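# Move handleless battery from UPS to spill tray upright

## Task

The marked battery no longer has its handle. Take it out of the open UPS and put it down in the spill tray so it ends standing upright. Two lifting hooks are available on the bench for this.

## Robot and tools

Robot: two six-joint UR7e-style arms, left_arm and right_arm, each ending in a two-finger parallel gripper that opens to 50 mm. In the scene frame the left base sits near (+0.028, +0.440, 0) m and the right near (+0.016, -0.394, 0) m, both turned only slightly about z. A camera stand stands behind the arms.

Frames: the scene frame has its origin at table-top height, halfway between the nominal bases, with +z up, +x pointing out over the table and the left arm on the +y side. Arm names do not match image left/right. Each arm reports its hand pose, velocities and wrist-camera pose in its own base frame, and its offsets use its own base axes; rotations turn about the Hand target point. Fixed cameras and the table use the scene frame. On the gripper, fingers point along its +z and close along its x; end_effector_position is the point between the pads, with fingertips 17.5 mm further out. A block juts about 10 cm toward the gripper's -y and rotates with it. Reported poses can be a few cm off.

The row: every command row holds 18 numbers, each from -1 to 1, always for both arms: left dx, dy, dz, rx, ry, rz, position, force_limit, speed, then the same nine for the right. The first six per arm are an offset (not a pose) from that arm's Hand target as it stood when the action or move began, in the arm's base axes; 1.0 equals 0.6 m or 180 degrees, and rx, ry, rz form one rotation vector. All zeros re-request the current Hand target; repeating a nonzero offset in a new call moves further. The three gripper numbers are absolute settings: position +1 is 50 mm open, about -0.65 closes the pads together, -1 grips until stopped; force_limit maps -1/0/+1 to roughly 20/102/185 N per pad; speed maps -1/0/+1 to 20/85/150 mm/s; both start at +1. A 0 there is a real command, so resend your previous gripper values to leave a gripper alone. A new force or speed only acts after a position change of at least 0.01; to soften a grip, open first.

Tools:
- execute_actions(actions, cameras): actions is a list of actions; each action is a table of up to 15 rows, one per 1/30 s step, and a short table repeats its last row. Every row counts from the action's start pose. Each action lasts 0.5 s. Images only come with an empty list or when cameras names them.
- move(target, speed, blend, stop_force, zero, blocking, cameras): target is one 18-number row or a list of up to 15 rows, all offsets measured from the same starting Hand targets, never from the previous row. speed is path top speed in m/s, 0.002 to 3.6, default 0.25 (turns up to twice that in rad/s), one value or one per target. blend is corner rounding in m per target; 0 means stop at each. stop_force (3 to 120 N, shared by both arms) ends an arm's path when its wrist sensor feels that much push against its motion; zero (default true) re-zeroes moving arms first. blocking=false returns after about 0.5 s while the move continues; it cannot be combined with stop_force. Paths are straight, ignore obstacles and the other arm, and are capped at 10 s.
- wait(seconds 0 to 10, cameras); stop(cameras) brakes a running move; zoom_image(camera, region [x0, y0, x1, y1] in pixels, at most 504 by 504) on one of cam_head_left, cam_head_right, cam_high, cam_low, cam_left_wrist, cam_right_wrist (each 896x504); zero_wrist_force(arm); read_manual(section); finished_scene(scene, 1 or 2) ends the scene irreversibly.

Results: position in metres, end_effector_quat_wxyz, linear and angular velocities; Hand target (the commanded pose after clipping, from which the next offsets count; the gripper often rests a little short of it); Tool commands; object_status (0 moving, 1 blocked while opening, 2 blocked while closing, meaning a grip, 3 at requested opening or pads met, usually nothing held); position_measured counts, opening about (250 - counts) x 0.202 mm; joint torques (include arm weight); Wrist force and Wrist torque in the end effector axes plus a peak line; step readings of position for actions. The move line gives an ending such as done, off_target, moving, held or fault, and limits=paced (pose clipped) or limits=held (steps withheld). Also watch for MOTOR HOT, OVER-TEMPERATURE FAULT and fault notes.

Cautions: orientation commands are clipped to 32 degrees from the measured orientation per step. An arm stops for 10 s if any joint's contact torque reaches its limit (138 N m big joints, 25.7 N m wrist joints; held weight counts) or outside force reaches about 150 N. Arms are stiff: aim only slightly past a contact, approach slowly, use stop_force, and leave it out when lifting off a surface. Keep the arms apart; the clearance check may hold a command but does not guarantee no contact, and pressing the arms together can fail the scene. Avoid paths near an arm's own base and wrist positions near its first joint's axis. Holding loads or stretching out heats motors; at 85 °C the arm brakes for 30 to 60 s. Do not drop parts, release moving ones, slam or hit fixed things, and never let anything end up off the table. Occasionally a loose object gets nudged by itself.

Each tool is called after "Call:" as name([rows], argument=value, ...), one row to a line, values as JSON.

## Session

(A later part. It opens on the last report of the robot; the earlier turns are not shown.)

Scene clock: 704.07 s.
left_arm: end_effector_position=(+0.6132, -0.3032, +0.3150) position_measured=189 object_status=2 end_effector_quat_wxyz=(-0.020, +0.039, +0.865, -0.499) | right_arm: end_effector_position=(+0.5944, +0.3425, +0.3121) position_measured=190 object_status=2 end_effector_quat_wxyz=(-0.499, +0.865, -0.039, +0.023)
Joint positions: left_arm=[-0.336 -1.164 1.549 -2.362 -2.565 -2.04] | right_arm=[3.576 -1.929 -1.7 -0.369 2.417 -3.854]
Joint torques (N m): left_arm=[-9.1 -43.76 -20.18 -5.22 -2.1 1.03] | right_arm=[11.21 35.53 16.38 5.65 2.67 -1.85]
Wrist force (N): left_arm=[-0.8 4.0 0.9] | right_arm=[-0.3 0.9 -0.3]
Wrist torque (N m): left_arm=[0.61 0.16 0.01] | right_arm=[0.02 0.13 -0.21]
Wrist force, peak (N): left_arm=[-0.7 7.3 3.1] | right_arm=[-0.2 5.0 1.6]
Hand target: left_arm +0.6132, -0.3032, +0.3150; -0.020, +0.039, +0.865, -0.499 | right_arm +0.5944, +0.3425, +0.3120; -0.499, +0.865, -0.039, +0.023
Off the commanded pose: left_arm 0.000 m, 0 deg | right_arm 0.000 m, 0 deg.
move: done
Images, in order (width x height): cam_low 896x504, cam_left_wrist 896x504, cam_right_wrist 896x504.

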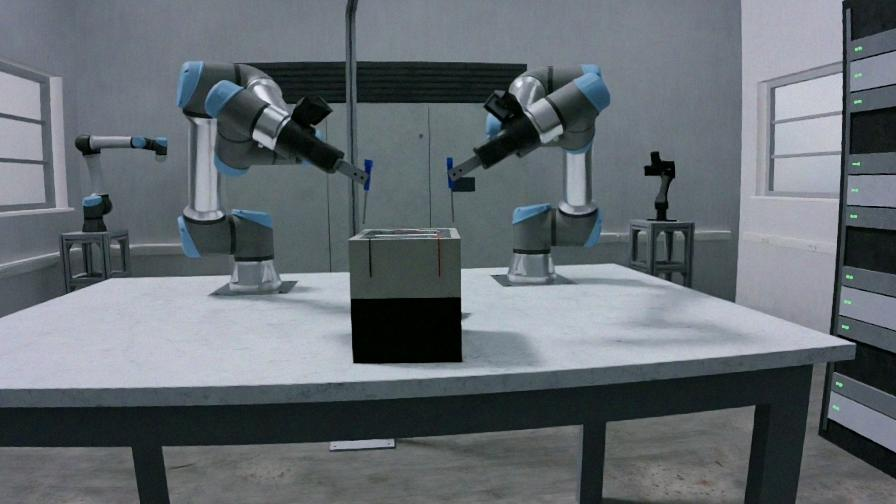

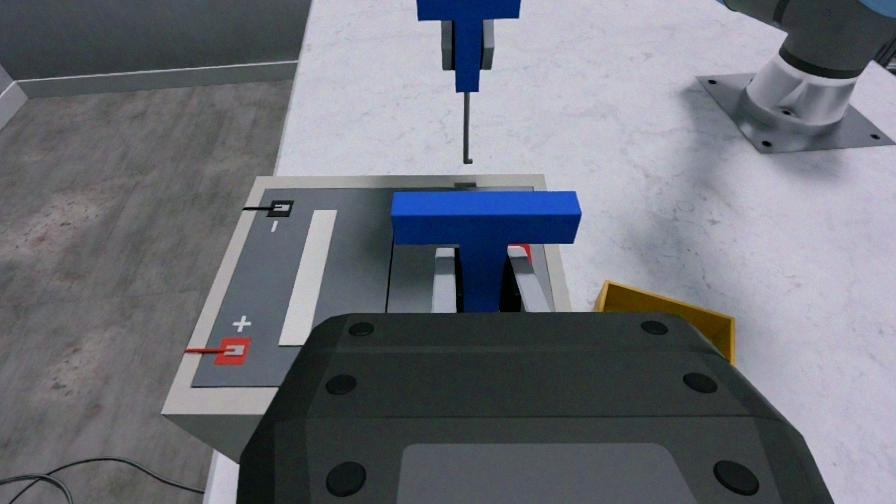

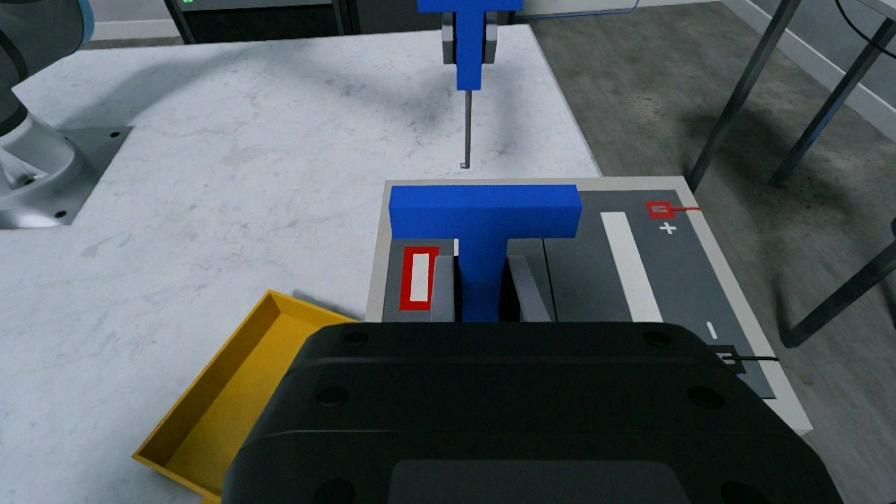

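Call:
move([
  [0,0,0,-0.019,0.0016,0,-0.97,-1,-0.5,0,0,0,0.021,-0.0019,0,-0.97,-1,-0.5],
  [0,0,-0.02,-0.019,0.0016,0,-0.97,-1,-0.5,0,0,-0.02,0.021,-0.0019,0,-0.97,-1,-0.5],
], speed=0.1, cameras=["cam_low","cam_left_wrist"])

Call:
zoom_image(camera="cam_low", region=[340, 150, 480, 250])

Call:
zoom_image(camera="cam_left_wrist", region=[400, 100, 540, 200])

Scene clock: 716.90 s.
left_arm: end_effector_position=(+0.6132, -0.3032, +0.3028) position_measured=189 object_status=2 end_effector_quat_wxyz=(-0.021, +0.038, +0.850, -0.525) end_effector_velocity=(+0.000, +0.000, +0.001) end_effector_angular_velocity=(+0.001, +0.003, +0.000) | right_arm: end_effector_position=(+0.5944, +0.3425, +0.2998) position_measured=190 object_status=2 end_effector_quat_wxyz=(-0.527, +0.848, -0.039, +0.024)
Joint positions: left_arm=[-0.325 -1.133 1.585 -2.465 -2.623 -2.066] | right_arm=[3.563 -1.973 -1.732 -0.225 2.467 -3.808]
Joint velocities: left_arm=[0 -0.001 -0.001 0.005 0 0] | right_arm=[within noise]
Joint torques (N m): left_arm=[-8.96 -51.07 -33.62 -0.9 0.64 -1.21] | right_arm=[12.31 51.25 27.72 1.63 3 0.06]
Wrist force (N): left_arm=[-0.5 4.1 0.8] | right_arm=[-0.2 1.0 -0.4]
Wrist torque (N m): left_arm=[0.60 0.11 -0.06] | right_arm=[0.05 0.11 -0.13]
Wrist force, peak (N): left_arm=[-0.7 4.7 1.1] | right_arm=[0.1 1.4 -0.3]
Hand target: left_arm +0.6132, -0.3032, +0.3030; -0.021, +0.038, +0.850, -0.525 | right_arm +0.5944, +0.3425, +0.3000; -0.527, +0.848, -0.039, +0.024
Off the commanded pose: left_arm 0.000 m, 0 deg | right_arm 0.000 m, 0 deg.
move: done
Images, in order (width x height): cam_low 896x504, cam_left_wrist 896x504.

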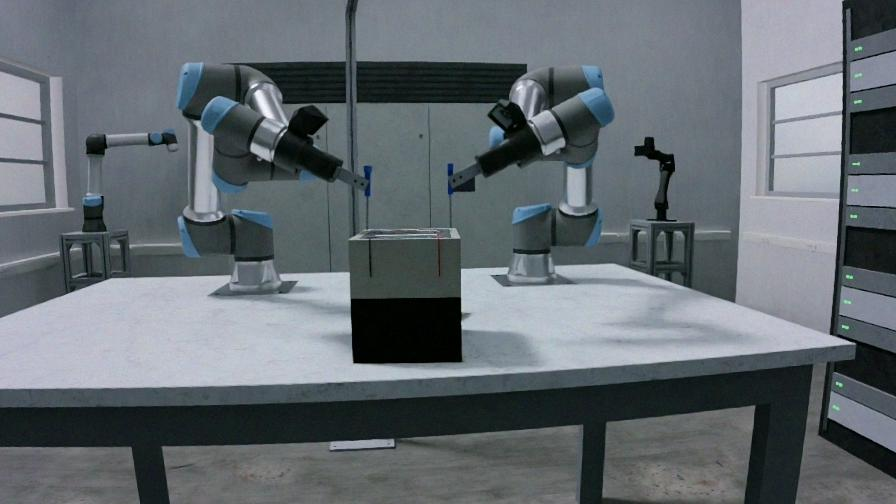

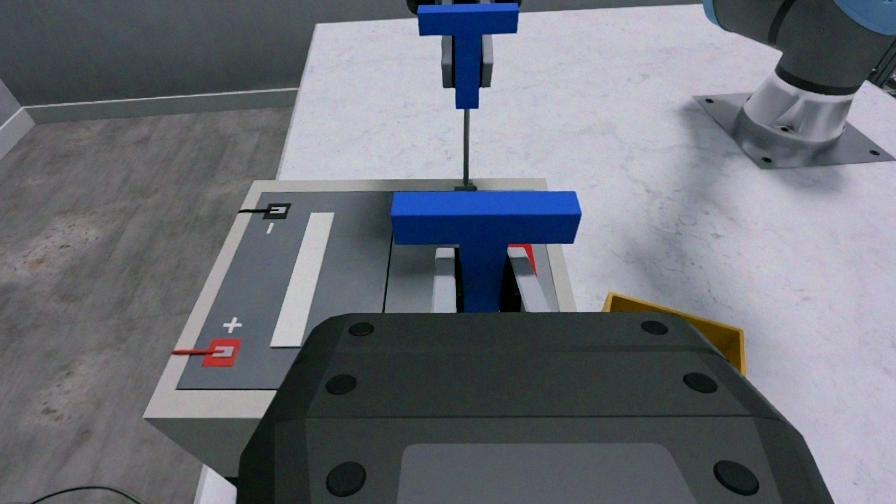

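Scaled by 3.600 from the camera's 896x504 image, which has a finer 1280x720 frame.

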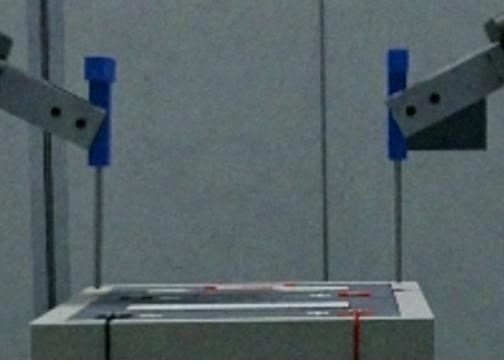

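Scaled by 3.600 from the camera's 896x504 image, which has a finer 1280x720 frame.

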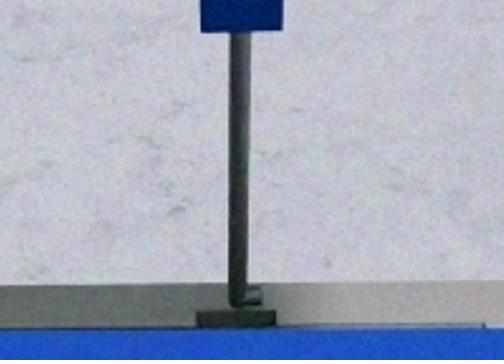

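Call:
move(target=[0,0,-0.085,0,0,0,-0.97,-1,-0.5,0,0,-0.085,0,0,0,-0.97,-1,-0.5], speed=0.025, stop_force=6, cameras=["cam_low","cam_left_wrist"])

Call:
zoom_image(camera="cam_low", region=[340, 150, 480, 250])

Scene clock: 725.30 s.
left_arm: end_effector_position=(+0.6132, -0.3032, +0.2619) position_measured=189 object_status=2 end_effector_quat_wxyz=(-0.021, +0.038, +0.850, -0.525) | right_arm: end_effector_position=(+0.5944, +0.3425, +0.2600) position_measured=190 object_status=2 end_effector_quat_wxyz=(-0.527, +0.848, -0.039, +0.024)
Joint positions: left_arm=[-0.325 -1.087 1.633 -2.559 -2.623 -2.066] | right_arm=[3.563 -2.027 -1.772 -0.131 2.467 -3.808]
Joint torques (N m): left_arm=[-7.44 -51.17 -28.38 -4.45 1.66 0.62] | right_arm=[10.24 51.08 26.09 5.32 -0.52 -1.95]
Wrist force (N): left_arm=[-0.9 -0.9 -1.6] | right_arm=[-1.6 -2.0 -1.4]
Wrist torque (N m): left_arm=[0.71 0.00 0.01] | right_arm=[0.02 0.16 -0.07]
Wrist force, peak (N): left_arm=[0.0 -17.7 -12.0] | right_arm=[-0.6 -21.2 -16.1]
Hand target: left_arm +0.6132, -0.3032, +0.2619; -0.021, +0.038, +0.850, -0.525 (not the last commanded pose) | right_arm +0.5944, +0.3425, +0.2600; -0.527, +0.848, -0.039, +0.024 (not the last commanded pose)
Off the commanded pose: left_arm 0.010 m, 0 deg | right_arm 0.011 m, 0 deg.
move: contact (left_arm, right_arm)
Images, in order (width x height): cam_low 896x504, cam_left_wrist 896x504.

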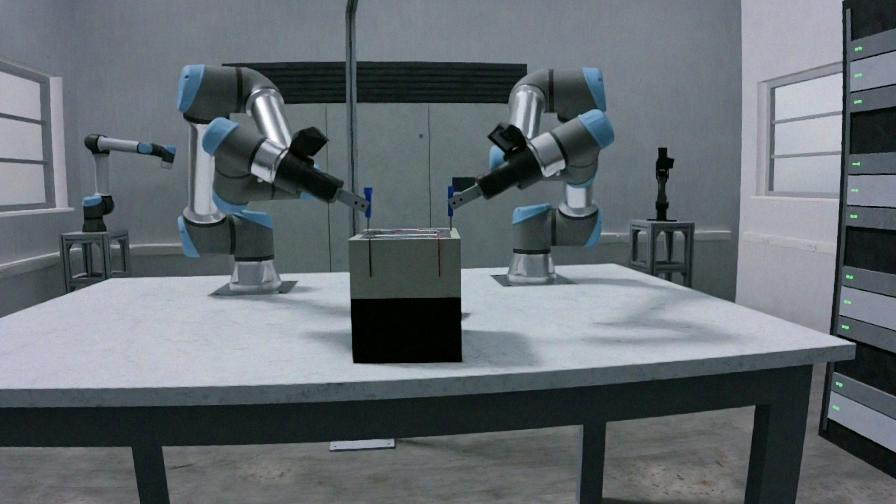

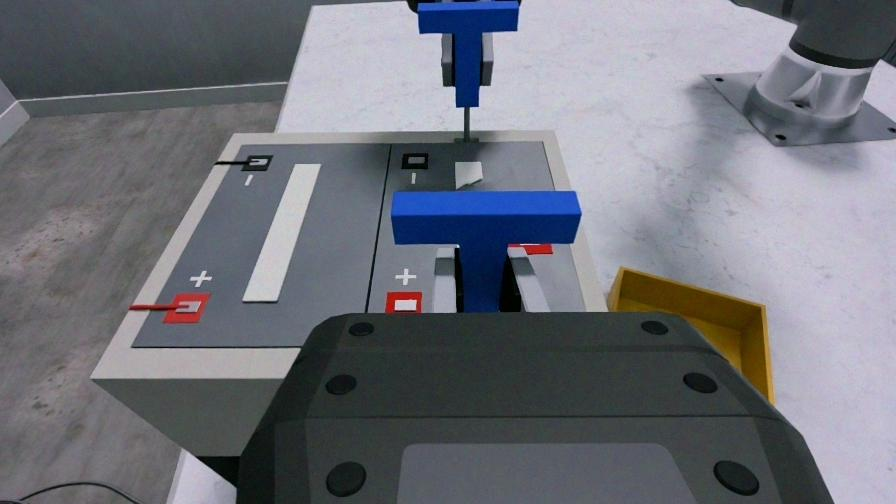

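Scaled by 3.600 from the camera's 896x504 image, which has a finer 1280x720 frame.

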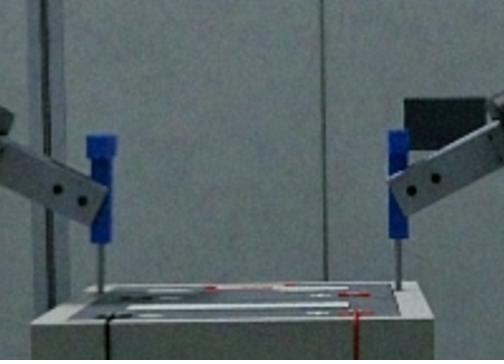

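Call:
move([
  [0,0,0.0033,0,0,0,-0.97,-1,-0.5,0,0,0.0033,0,0,0,-0.97,-1,-0.5],
  [-0.0098,-0.0018,0.0033,0,0,0.1667,-0.97,-1,-0.5,-0.0097,0.0035,0.0033,0,0,-0.1667,-0.97,-1,-0.5],
  [-0.0175,-0.008,0.0033,0,0,0.3333,-0.97,-1,-0.5,-0.0163,0.0115,0.0033,0,0,-0.3333,-0.97,-1,-0.5],
  [-0.021,-0.0177,0.0033,0,0,0.5,-0.97,-1,-0.5,-0.018,0.0217,0.0033,0,0,-0.5,-0.97,-1,-0.5],
], speed=0.12, stop_force=15, cameras=["cam_low"])

Call:
zoom_image(camera="cam_low", region=[340, 150, 480, 250])

Scene clock: 745.07 s.
left_arm: end_effector_position=(+0.6006, -0.3138, +0.2639) position_measured=189 object_status=2 end_effector_quat_wxyz=(+0.356, -0.574, +0.628, -0.386) | right_arm: end_effector_position=(+0.5836, +0.3555, +0.2620) position_measured=190 object_status=2 end_effector_quat_wxyz=(+0.356, -0.573, +0.627, -0.390)
Joint positions: left_arm=[-0.958 -1.311 2.077 -3.245 -0.816 -3.628] | right_arm=[4.222 -1.861 -1.987 -0.197 0.599 -2.332]
Joint torques (N m): left_arm=[17.17 -41.6 -7.32 0.96 8.05 -0.47] | right_arm=[-14.08 47.61 13.28 1.47 -5.16 2.38]
Wrist force (N): left_arm=[17.0 1.1 3.8] | right_arm=[-7.0 3.2 0.9]
Wrist torque (N m): left_arm=[0.93 0.78 -0.80] | right_arm=[0.07 0.01 0.13]
Wrist force, peak (N): left_arm=[18.3 3.2 7.5] | right_arm=[-7.0 3.2 0.9]
Hand target: left_arm +0.6006, -0.3138, +0.2639; +0.356, -0.574, +0.628, -0.386 | right_arm +0.5836, +0.3555, +0.2620; +0.356, -0.573, +0.627, -0.390
Off the commanded pose: left_arm 0.000 m, 0 deg | right_arm 0.000 m, 0 deg.
move: done
Images, in order (width x height): cam_low 896x504.

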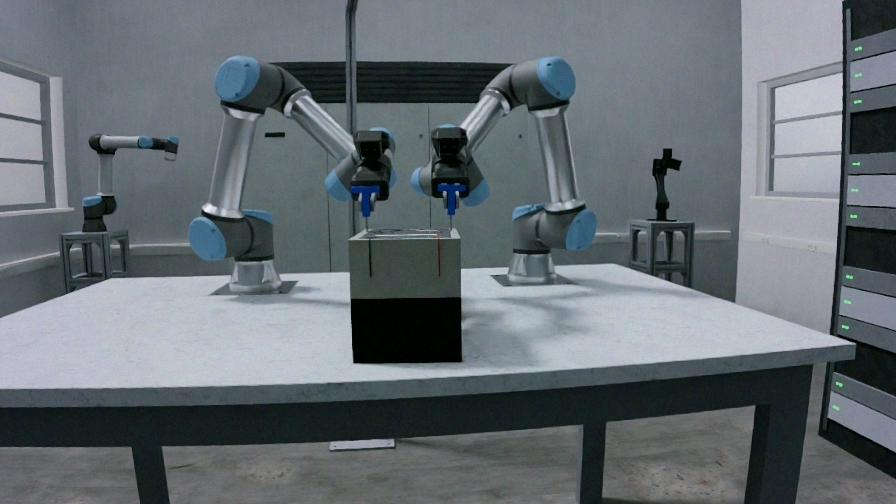

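Scaled by 3.600 from the camera's 896x504 image, which has a finer 1280x720 frame.

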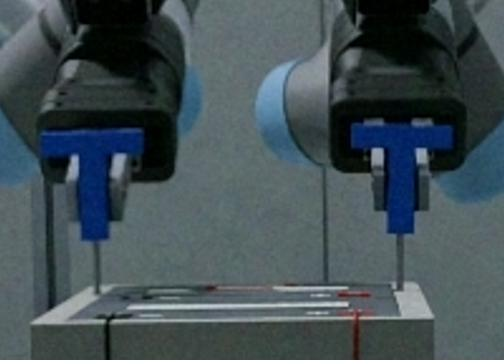

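Call:
move(target=[0,-0.0037,0,0,0,0,-0.97,-1,-0.5,0,0.0027,0,0,0,0,-0.97,-1,-0.5], speed=0.02)

Call:
move(target=[0,0,0.035,0,0,0,-0.97,-1,-0.5,0,0,0.035,0,0,0,-0.97,-1,-0.5], speed=0.02, stop_force=5)

Scene clock: 753.03 s.
left_arm: end_effector_position=(+0.6006, -0.3160, +0.2639) position_measured=189 object_status=2 end_effector_quat_wxyz=(+0.356, -0.574, +0.628, -0.386) | right_arm: end_effector_position=(+0.5836, +0.3572, +0.2620) position_measured=190 object_status=2 end_effector_quat_wxyz=(+0.356, -0.573, +0.627, -0.390)
Joint positions: left_arm=[-0.961 -1.308 2.073 -3.242 -0.814 -3.63] | right_arm=[4.223 -1.863 -1.984 -0.2 0.598 -2.33]
Joint torques (N m): left_arm=[-7.38 -24.94 -25.87 -1.94 2.96 -0.95] | right_arm=[11.6 26.89 21.55 2.41 -2.58 2.59]
Wrist force (N): left_arm=[-0.2 5.0 1.7] | right_arm=[0.7 0.4 -0.8]
Wrist torque (N m): left_arm=[0.73 0.09 0.08] | right_arm=[0.01 0.27 -0.35]
Wrist force, peak (N): left_arm=[18.0 0.8 3.5] | right_arm=[-7.0 3.5 1.0]
Hand target: left_arm +0.6006, -0.3160, +0.2639; +0.356, -0.574, +0.628, -0.386 | right_arm +0.5836, +0.3572, +0.2620; +0.356, -0.573, +0.627, -0.390
Off the commanded pose: left_arm 0.000 m, 0 deg | right_arm 0.000 m, 0 deg.
move: done

Scene clock: 754.77 s.
left_arm: end_effector_position=(+0.6006, -0.3160, +0.2749) position_measured=189 object_status=2 end_effector_quat_wxyz=(+0.356, -0.574, +0.628, -0.386) | right_arm: end_effector_position=(+0.5836, +0.3572, +0.2734) position_measured=190 object_status=2 end_effector_quat_wxyz=(+0.356, -0.573, +0.627, -0.390)
Joint positions: left_arm=[-0.961 -1.328 2.062 -3.212 -0.814 -3.63] | right_arm=[4.223 -1.844 -1.972 -0.23 0.598 -2.33]
Joint torques (N m): left_arm=[-7.43 -21.72 -14.28 -0.86 4.5 -0.52] | right_arm=[10.54 26.1 14.13 2.22 -3.06 -0.38]
Wrist force (N): left_arm=[0.8 4.4 1.5] | right_arm=[0.3 3.5 -0.2]
Wrist torque (N m): left_arm=[0.73 0.27 -0.04] | right_arm=[0.08 0.31 -0.34]
Wrist force, peak (N): left_arm=[0.6 18.4 9.8] | right_arm=[0.9 20.2 6.6]
Hand target: left_arm +0.6006, -0.3160, +0.2749; +0.356, -0.574, +0.628, -0.386 (not the last commanded pose) | right_arm +0.5836, +0.3572, +0.2734; +0.356, -0.573, +0.627, -0.390 (not the last commanded pose)
Off the commanded pose: left_arm 0.010 m, 0 deg | right_arm 0.010 m, 0 deg.
move: contact (left_arm, right_arm)

Call:
move(target=[0,-0.0022,0.001,0,0,0,-0.97,-1,-0.5,0,0.0022,0.001,0,0,0,-0.97,-1,-0.5], speed=0.02)

Call:
move(target=[0,0,0,0,0,0,-1,0.4,-0.5,0,0,0,0,0,0,-1,0.4,-0.5], speed=0.02)

Call:
move(target=[0,0,0.023,0,0,0,-1,0.4,-0.5,0,0,0.023,0,0,0,-1,0.4,-0.5], speed=0.02, cameras=["cam_low","cam_left_wrist","cam_right_wrist"])

Call:
zoom_image(camera="cam_low", region=[340, 150, 480, 250])

Scene clock: 763.93 s.
left_arm: end_effector_position=(+0.6006, -0.3174, +0.2755) position_measured=189 object_status=2 end_effector_quat_wxyz=(+0.356, -0.574, +0.628, -0.386) | right_arm: end_effector_position=(+0.5836, +0.3585, +0.2739) position_measured=190 object_status=2 end_effector_quat_wxyz=(+0.356, -0.573, +0.627, -0.390)
Joint positions: left_arm=[-0.962 -1.328 2.059 -3.208 -0.813 -3.631] | right_arm=[4.225 -1.845 -1.969 -0.235 0.597 -2.328]
Joint torques (N m): left_arm=[-9.83 -31.27 -35.27 -5.31 3.8 -1.42] | right_arm=[13.43 38.18 33.86 6.71 -4.94 2.95]
Wrist force (N): left_arm=[-5.3 14.9 7.2] | right_arm=[5.4 17.8 6.1]
Wrist torque (N m): left_arm=[0.65 -0.11 0.44] | right_arm=[0.34 0.55 -0.72]
Wrist force, peak (N): left_arm=[-5.3 14.9 7.2] | right_arm=[5.4 17.8 6.1]
Hand target: left_arm +0.6006, -0.3174, +0.2755; +0.356, -0.574, +0.628, -0.386 | right_arm +0.5836, +0.3585, +0.2740; +0.356, -0.573, +0.627, -0.390
Off the commanded pose: left_arm 0.000 m, 0 deg | right_arm 0.000 m, 0 deg.
move: done

Scene clock: 764.43 s.
left_arm: end_effector_position=(+0.6006, -0.3174, +0.2755) position_measured=190 object_status=2 end_effector_quat_wxyz=(+0.356, -0.574, +0.628, -0.386) | right_arm: end_effector_position=(+0.5836, +0.3585, +0.2739) position_measured=191 object_status=2 end_effector_quat_wxyz=(+0.356, -0.573, +0.627, -0.390)
Joint positions: left_arm=[-0.962 -1.328 2.059 -3.208 -0.813 -3.631] | right_arm=[4.225 -1.845 -1.969 -0.235 0.597 -2.328]
Joint torques (N m): left_arm=[-8.38 -39.4 -34.76 -8.57 2.89 -0.56] | right_arm=[13 47.69 30.55 9.1 -4.75 1.61]
Wrist force (N): left_arm=[-5.3 15.3 7.3] | right_arm=[5.0 17.8 6.0]
Wrist torque (N m): left_arm=[0.66 -0.09 0.43] | right_arm=[0.36 0.55 -0.70]
Wrist force, peak (N): left_arm=[-5.3 15.3 7.3] | right_arm=[5.2 18.0 6.1]
Hand target: left_arm +0.6006, -0.3174, +0.2755; +0.356, -0.574, +0.628, -0.386 | right_arm +0.5836, +0.3585, +0.2740; +0.356, -0.573, +0.627, -0.390
Off the commanded pose: left_arm 0.000 m, 0 deg | right_arm 0.000 m, 0 deg.
move: done

Scene clock: 765.37 s.
left_arm: end_effector_position=(+0.6006, -0.3174, +0.2895) position_measured=190 object_status=2 end_effector_quat_wxyz=(+0.356, -0.574, +0.628, -0.386) end_effector_velocity=(+0.000, +0.000, +0.000) end_effector_angular_velocity=(-0.003, -0.002, +0.000) | right_arm: end_effector_position=(+0.5836, +0.3585, +0.2880) position_measured=191 object_status=2 end_effector_quat_wxyz=(+0.356, -0.573, +0.627, -0.390)
Joint positions: left_arm=[-0.962 -1.352 2.044 -3.169 -0.813 -3.631] | right_arm=[4.225 -1.823 -1.953 -0.272 0.597 -2.329]
Joint velocities: left_arm=[0 0.001 0.001 -0.006 0 0] | right_arm=[within noise]
Joint torques (N m): left_arm=[-4.15 -33.87 -30.26 -10.56 1.3 -0.13] | right_arm=[9.09 37.15 26.28 10.22 -4.96 -0.38]
Wrist force (N): left_arm=[-5.3 23.1 11.9] | right_arm=[5.5 22.0 7.2]
Wrist torque (N m): left_arm=[0.58 -0.09 0.45] | right_arm=[0.33 0.59 -0.75]
Wrist force, peak (N): left_arm=[-4.7 23.4 13.0] | right_arm=[5.6 23.4 8.1]
Hand target: left_arm +0.6006, -0.3174, +0.2893; +0.356, -0.574, +0.628, -0.386 | right_arm +0.5836, +0.3585, +0.2878; +0.356, -0.573, +0.627, -0.390
Off the commanded pose: left_arm 0.000 m, 0 deg | right_arm 0.000 m, 0 deg.
move: done
Images, in order (width x height): cam_low 896x504, cam_left_wrist 896x504, cam_right_wrist 896x504.

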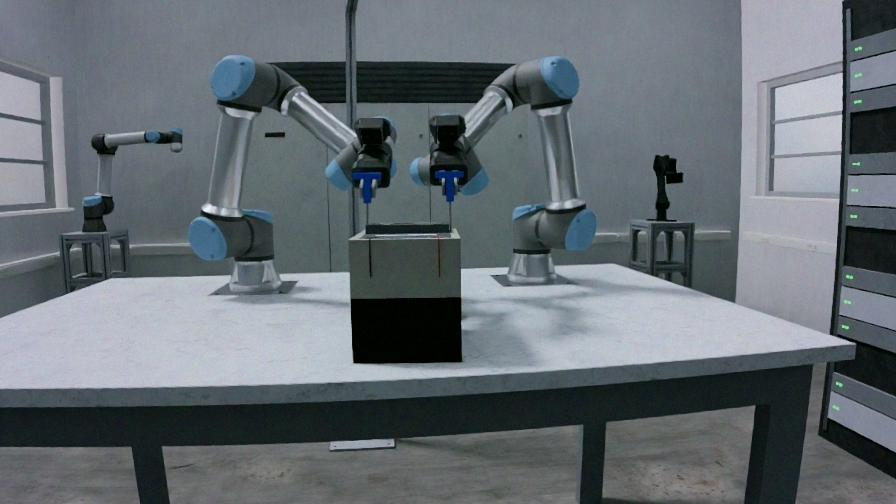

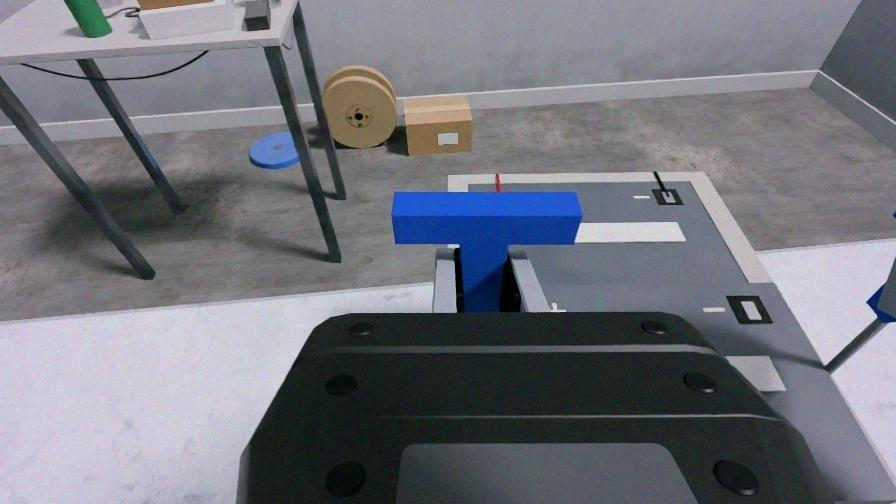

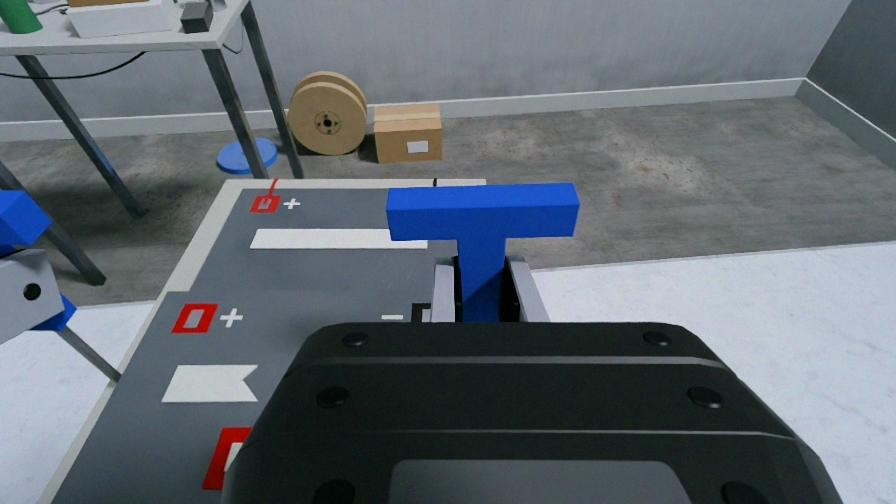

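Scaled by 3.600 from the camera's 896x504 image, which has a finer 1280x720 frame.

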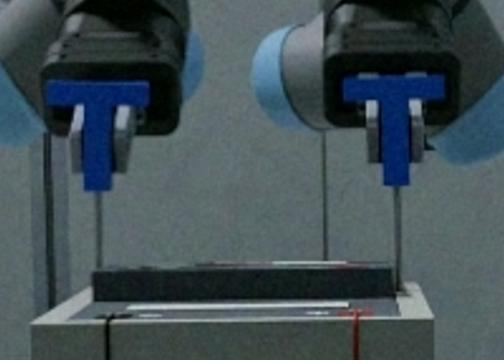

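Call:
move(target=[0,-0.0005,0.05,0,0,0,-1,0.4,-0.5,0,0.0005,0.05,0,0,0,-1,0.4,-0.5], speed=0.05)

Call:
move(target=[0,0,0.1,0,0,0,-1,0.4,-0.5,0,0,0.1,0,0,0,-1,0.4,-0.5], speed=0.06, cameras=["cam_low","cam_high"])

Scene clock: 772.40 s.
left_arm: end_effector_position=(+0.6006, -0.3177, +0.3194) position_measured=190 object_status=2 end_effector_quat_wxyz=(+0.356, -0.574, +0.628, -0.386) | right_arm: end_effector_position=(+0.5794, +0.3607, +0.3035) position_measured=191 object_status=2 end_effector_quat_wxyz=(-0.333, +0.593, -0.624, +0.385)
Joint positions: left_arm=[-0.963 -1.399 2.008 -3.086 -0.812 -3.632] | right_arm=[4.225 -1.779 -1.916 -0.414 0.627 -2.323]
Joint torques (N m): left_arm=[-1.54 -20.96 -16.83 -5.51 -0.79 -0.96] | right_arm=[13.91 81.31 50.71 18.88 -15.98 0.71]
Wrist force (N): left_arm=[-0.4 5.3 1.9] | right_arm=[-9.4 68.9 50.3]
Wrist torque (N m): left_arm=[0.78 0.16 0.09] | right_arm=[0.32 -0.01 0.01]
Wrist force, peak (N): left_arm=[-2.5 26.9 14.4] | right_arm=[-7.9 78.3 51.6]
Hand target: left_arm +0.6006, -0.3177, +0.3193; +0.356, -0.574, +0.628, -0.386 | right_arm +0.5836, +0.3588, +0.3178; -0.356, +0.573, -0.627, +0.390
Off the commanded pose: left_arm 0.000 m, 0 deg | right_arm 0.015 m, 4 deg.
move: off_target (right_arm)

Scene clock: 773.80 s.
left_arm: end_effector_position=(+0.6006, -0.3176, +0.3794) position_measured=190 object_status=2 end_effector_quat_wxyz=(+0.356, -0.574, +0.628, -0.386) | right_arm: end_effector_position=(+0.5837, +0.3587, +0.3778) position_measured=191 object_status=2 end_effector_quat_wxyz=(+0.356, -0.573, +0.627, -0.390)
Joint positions: left_arm=[-0.963 -1.476 1.921 -2.921 -0.812 -3.632] | right_arm=[4.225 -1.714 -1.826 -0.509 0.597 -2.328]
Joint torques (N m): left_arm=[7.57 -18.78 -20.47 -4.95 -0.4 -1.26] | right_arm=[11.69 22.74 21.4 5.84 -2.63 -1.08]
Wrist force (N): left_arm=[-0.6 5.0 1.8] | right_arm=[0.0 0.5 -1.0]
Wrist torque (N m): left_arm=[0.74 0.16 0.10] | right_arm=[-0.04 0.08 -0.24]
Wrist force, peak (N): left_arm=[-0.7 6.7 2.5] | right_arm=[-15.5 63.6 92.4]
Hand target: left_arm +0.6006, -0.3177, +0.3793; +0.356, -0.574, +0.628, -0.386 | right_arm +0.5836, +0.3588, +0.3778; +0.356, -0.573, +0.627, -0.390
Off the commanded pose: left_arm 0.000 m, 0 deg | right_arm 0.000 m, 0 deg.
move: done
Images, in order (width x height): cam_high 896x504, cam_low 896x504.

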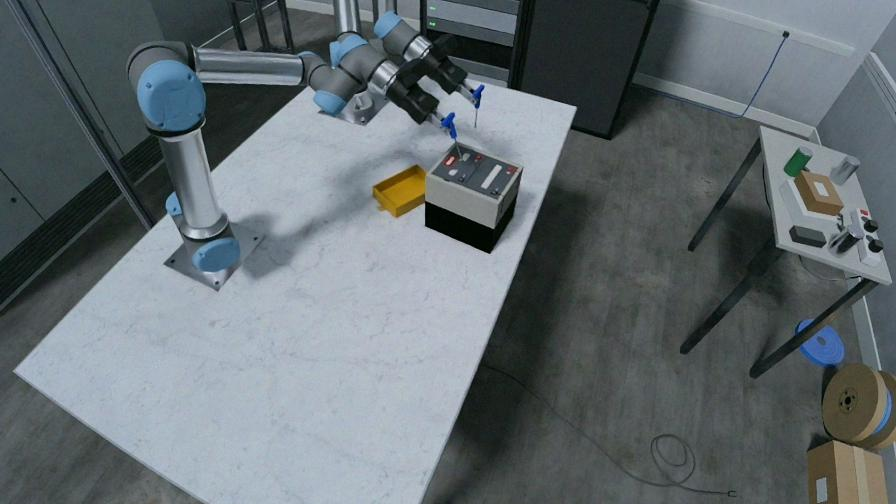

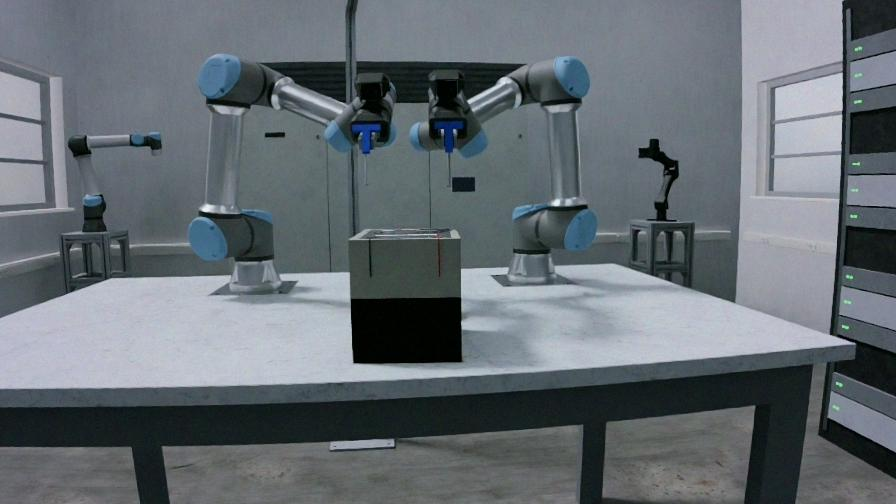

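Call:
zoom_image(camera="cam_low", region=[340, 100, 480, 250])

Call:
zoom_image(camera="cam_high", region=[420, 70, 540, 190])

Call:
wait(seconds=0.1, cameras=["cam_left_wrist","cam_right_wrist"])

Call:
zoom_image(camera="cam_left_wrist", region=[696, 260, 896, 460])

Call:
zoom_image(camera="cam_right_wrist", region=[30, 260, 230, 460])

Scaled by 3.360 from the camera's 896x504 image, which has a finer 1280x720 frame.

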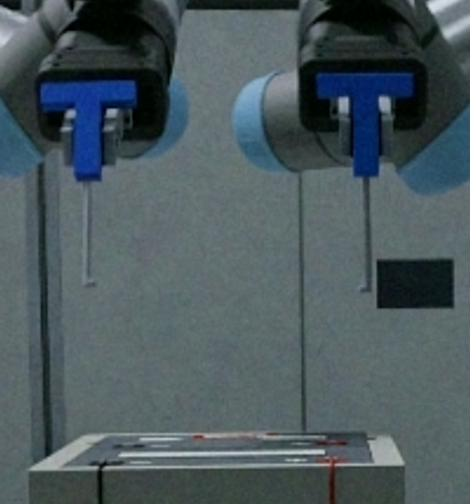

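Scaled by 4.200 from the camera's 896x504 image, which has a finer 1280x720 frame.

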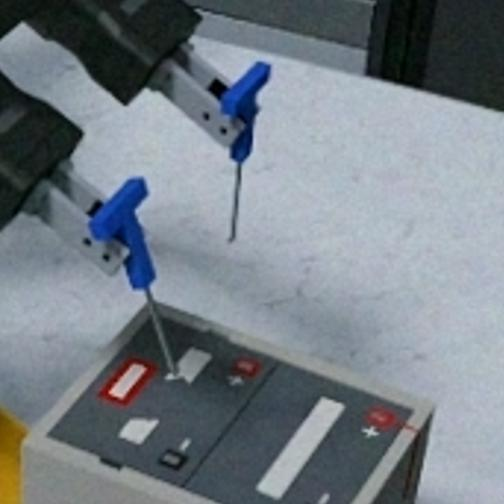

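Scene clock: 781.50 s.
left_arm: end_effector_position=(+0.6006, -0.3177, +0.3793) position_measured=190 object_status=2 end_effector_quat_wxyz=(+0.356, -0.574, +0.628, -0.386) | right_arm: end_effector_position=(+0.5836, +0.3588, +0.3778) position_measured=191 object_status=2 end_effector_quat_wxyz=(+0.356, -0.573, +0.627, -0.390)
Joint positions: left_arm=[-0.963 -1.476 1.921 -2.921 -0.812 -3.632] | right_arm=[4.225 -1.714 -1.826 -0.509 0.597 -2.328]
Joint torques (N m): left_arm=[3.1 -18.87 -19.24 -1.09 -0.36 -1.37] | right_arm=[11.64 22.31 27.94 5.49 -3.24 -2.54]
Wrist force (N): left_arm=[-0.6 5.0 1.8] | right_arm=[0.4 0.7 -1.0]
Wrist torque (N m): left_arm=[0.73 0.16 0.10] | right_arm=[0.00 0.03 -0.24]
Wrist force, peak (N): left_arm=[-0.6 5.3 1.7] | right_arm=[0.1 0.6 -1.4]
Hand target: left_arm +0.6006, -0.3177, +0.3793; +0.356, -0.574, +0.628, -0.386 | right_arm +0.5836, +0.3588, +0.3778; +0.356, -0.573, +0.627, -0.390
Tool commands: left_gripper/position=-1.0 left_gripper/force_limit=+0.4 left_gripper/speed=-0.5 right_gripper/position=-1.0 right_gripper/force_limit=+0.4 right_gripper/speed=-0.5
Off the commanded pose: left_arm 0.000 m, 0 deg | right_arm 0.000 m, 0 deg.
wait: 0.10 s; at rest from the start
Images, in order (width x height): cam_left_wrist 896x504, cam_right_wrist 896x504.

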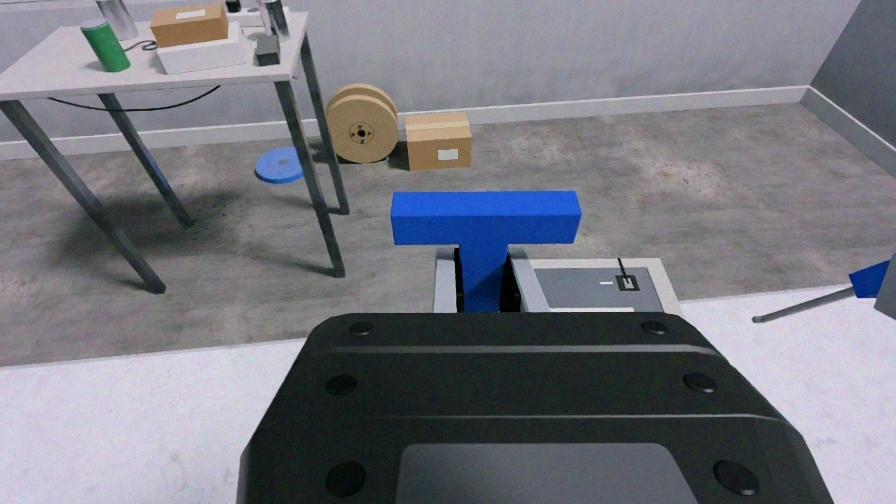

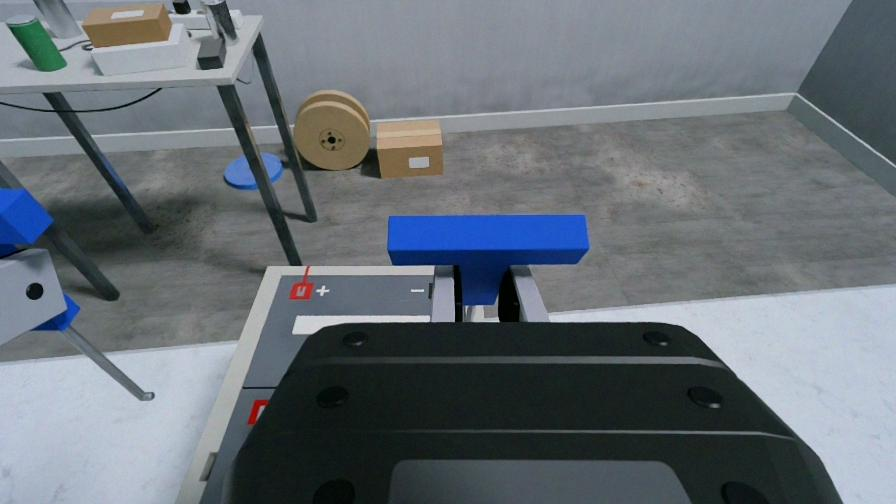

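Scaled by 2.520 from the camera's 896x504 image, which has a finer 1280x720 frame.

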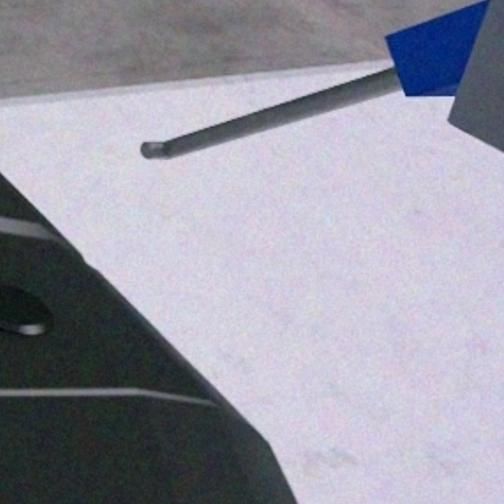

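Scaled by 2.520 from the camera's 896x504 image, which has a finer 1280x720 frame.

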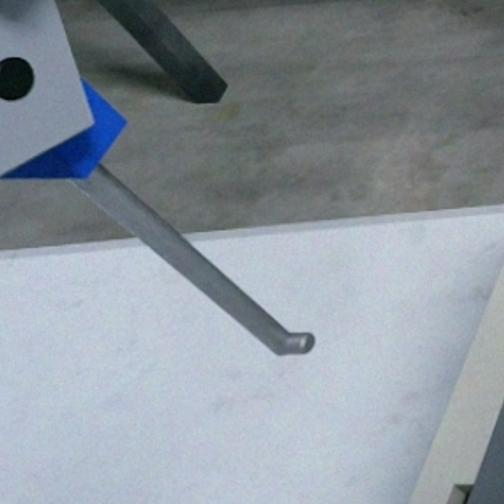

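Call:
move(target=[0.021,0.0242,-0.1072,0,0,-0.5,-1,0.4,-0.5,0.018,-0.0272,-0.063,0,0,0.5,-1,0.4,-0.5], speed=0.25, cameras=["cam_low","cam_left_wrist"])

Call:
zoom_image(camera="cam_low", region=[340, 120, 480, 250])

Call:
zoom_image(camera="cam_left_wrist", region=[370, 0, 570, 200])

Scene clock: 824.33 s.
left_arm: end_effector_position=(+0.6133, -0.3031, +0.3149) position_measured=190 object_status=2 end_effector_quat_wxyz=(-0.021, +0.038, +0.850, -0.525) | right_arm: end_effector_position=(+0.5945, +0.3424, +0.3399) position_measured=191 object_status=2 end_effector_quat_wxyz=(-0.527, +0.848, -0.039, +0.024)
Joint positions: left_arm=[-0.324 -1.145 1.569 -2.437 -2.623 -2.065] | right_arm=[3.563 -1.926 -1.683 -0.321 2.467 -3.808]
Joint torques (N m): left_arm=[-8.98 -55.09 -25.38 -1.23 -2.15 1.33] | right_arm=[10.82 47.51 24.09 1.86 2.69 -1.92]
Wrist force (N): left_arm=[-0.6 4.8 1.8] | right_arm=[0.2 0.5 -1.1]
Wrist torque (N m): left_arm=[0.72 0.12 -0.02] | right_arm=[-0.03 0.05 -0.22]
Wrist force, peak (N): left_arm=[0.4 5.4 1.9] | right_arm=[1.2 0.9 -1.2]
Hand target: left_arm +0.6132, -0.3031, +0.3150; -0.021, +0.038, +0.850, -0.525 | right_arm +0.5944, +0.3425, +0.3400; -0.527, +0.848, -0.039, +0.024
Off the commanded pose: left_arm 0.000 m, 0 deg | right_arm 0.000 m, 0 deg.
move: done
Images, in order (width x height): cam_low 896x504, cam_left_wrist 896x504.

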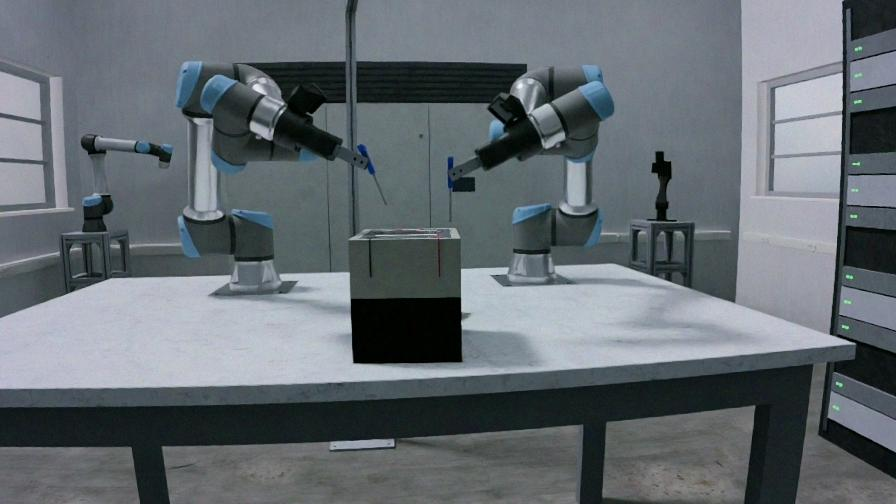

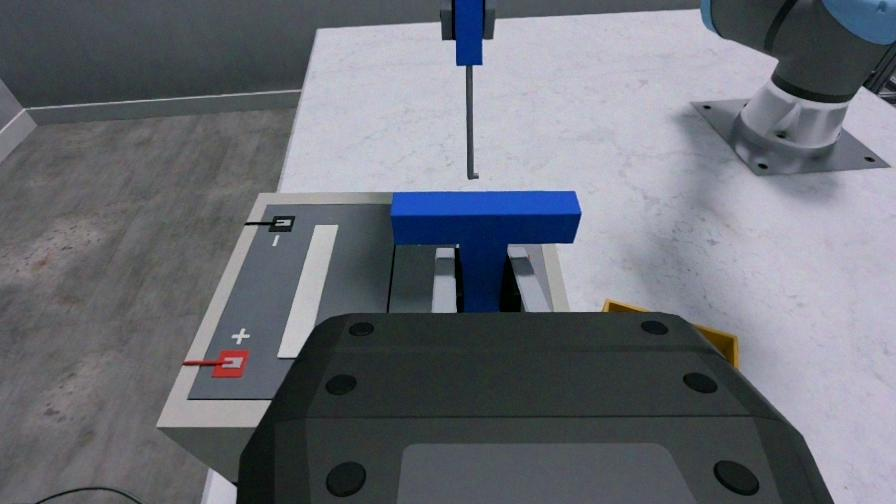

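Scaled by 3.600 from the camera's 896x504 image, which has a finer 1280x720 frame.

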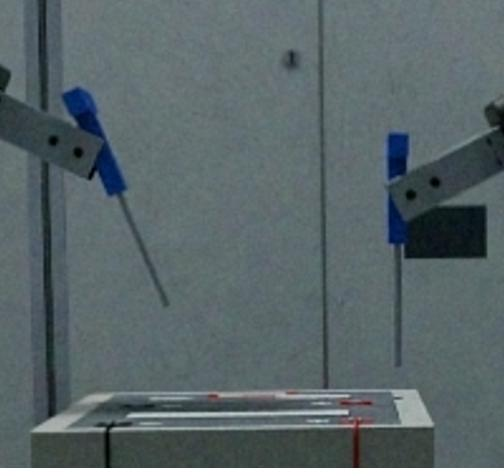

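Scaled by 2.520 from the camera's 896x504 image, which has a finer 1280x720 frame.

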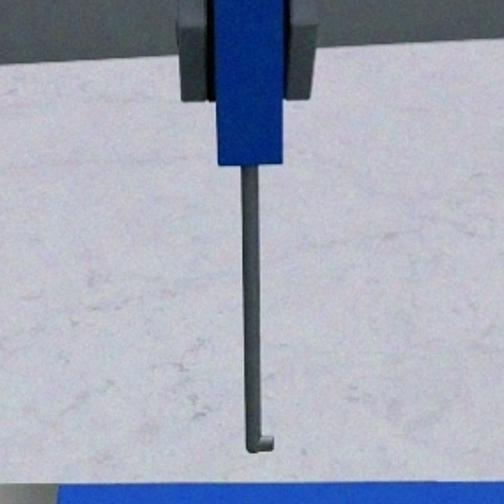

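Call:
move([
  [0,0,0,0,0,0,-0.97,-1,-0.5,0.0005,0.0052,0.0068,-0.1228,0.0112,0,-0.97,-1,-0.5],
  [0,0,-0.02,0,0,0,-0.97,-1,-0.5,0.0005,0.0052,-0.0332,-0.1228,0.0112,0,-0.97,-1,-0.5],
], speed=0.2, cameras=["cam_low","cam_left_wrist"])

Call:
zoom_image(camera="cam_low", region=[340, 150, 480, 250])

Call:
zoom_image(camera="cam_left_wrist", region=[400, 80, 540, 220])

Scene clock: 844.37 s.
left_arm: end_effector_position=(+0.6132, -0.3031, +0.3028) position_measured=190 object_status=2 end_effector_quat_wxyz=(-0.021, +0.038, +0.850, -0.525) | right_arm: end_effector_position=(+0.5948, +0.3456, +0.3199) position_measured=191 object_status=2 end_effector_quat_wxyz=(-0.354, +0.934, -0.043, +0.016)
Joint positions: left_arm=[-0.325 -1.133 1.585 -2.465 -2.623 -2.065] | right_arm=[3.657 -1.862 -1.539 -0.844 2.147 -3.966]
Joint torques (N m): left_arm=[-8.45 -50.45 -32.95 -1.02 -4.03 -1.39] | right_arm=[-10.45 48.34 30.6 1.97 -0.61 -0.72]
Wrist force (N): left_arm=[-0.4 4.9 1.9] | right_arm=[1.0 0.9 -0.3]
Wrist torque (N m): left_arm=[0.72 0.09 -0.06] | right_arm=[-0.02 -0.09 -0.11]
Wrist force, peak (N): left_arm=[-0.5 5.3 1.9] | right_arm=[0.8 1.7 0.4]
Hand target: left_arm +0.6132, -0.3031, +0.3030; -0.021, +0.038, +0.850, -0.525 | right_arm +0.5947, +0.3456, +0.3200; -0.354, +0.934, -0.042, +0.016
Off the commanded pose: left_arm 0.000 m, 0 deg | right_arm 0.000 m, 0 deg.
move: done
Images, in order (width x height): cam_low 896x504, cam_left_wrist 896x504.

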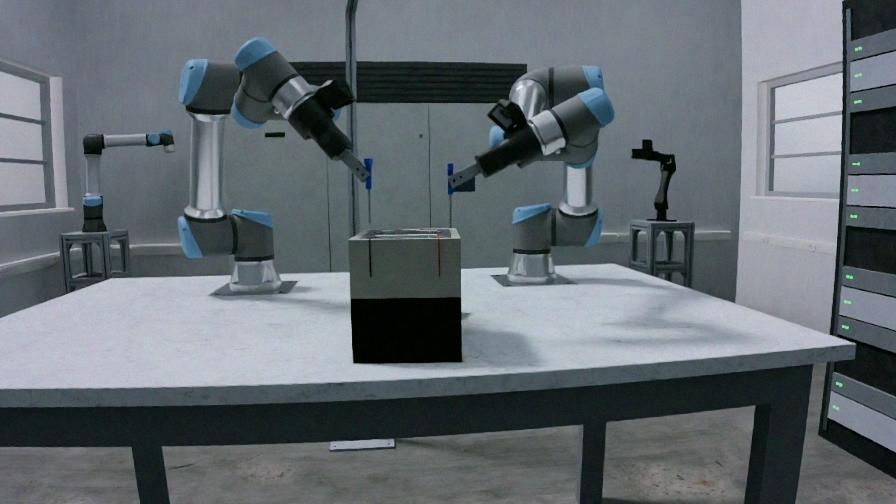

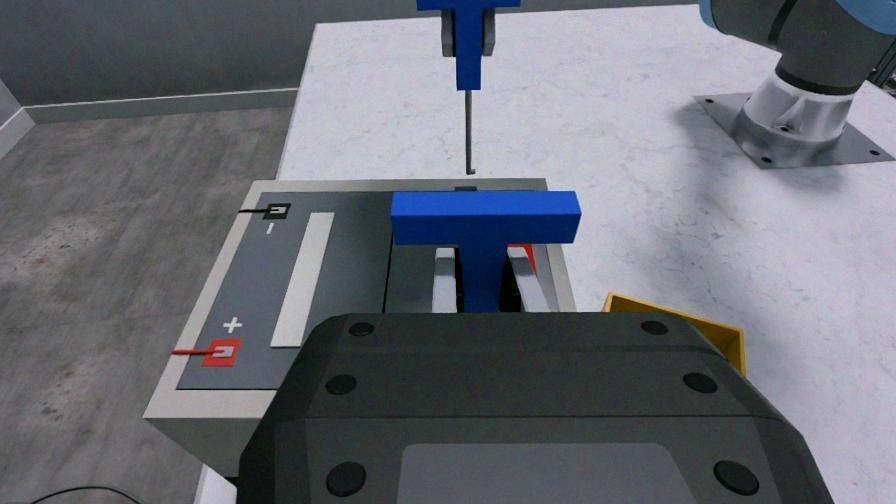

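Scaled by 3.600 from the camera's 896x504 image, which has a finer 1280x720 frame.

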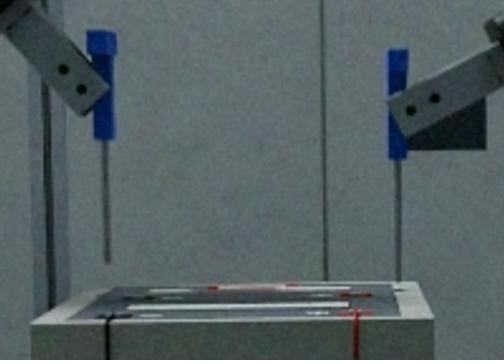

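Scaled by 3.600 from the camera's 896x504 image, which has a finer 1280x720 frame.

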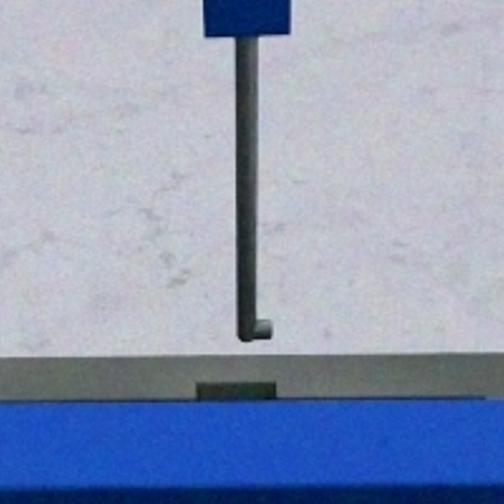

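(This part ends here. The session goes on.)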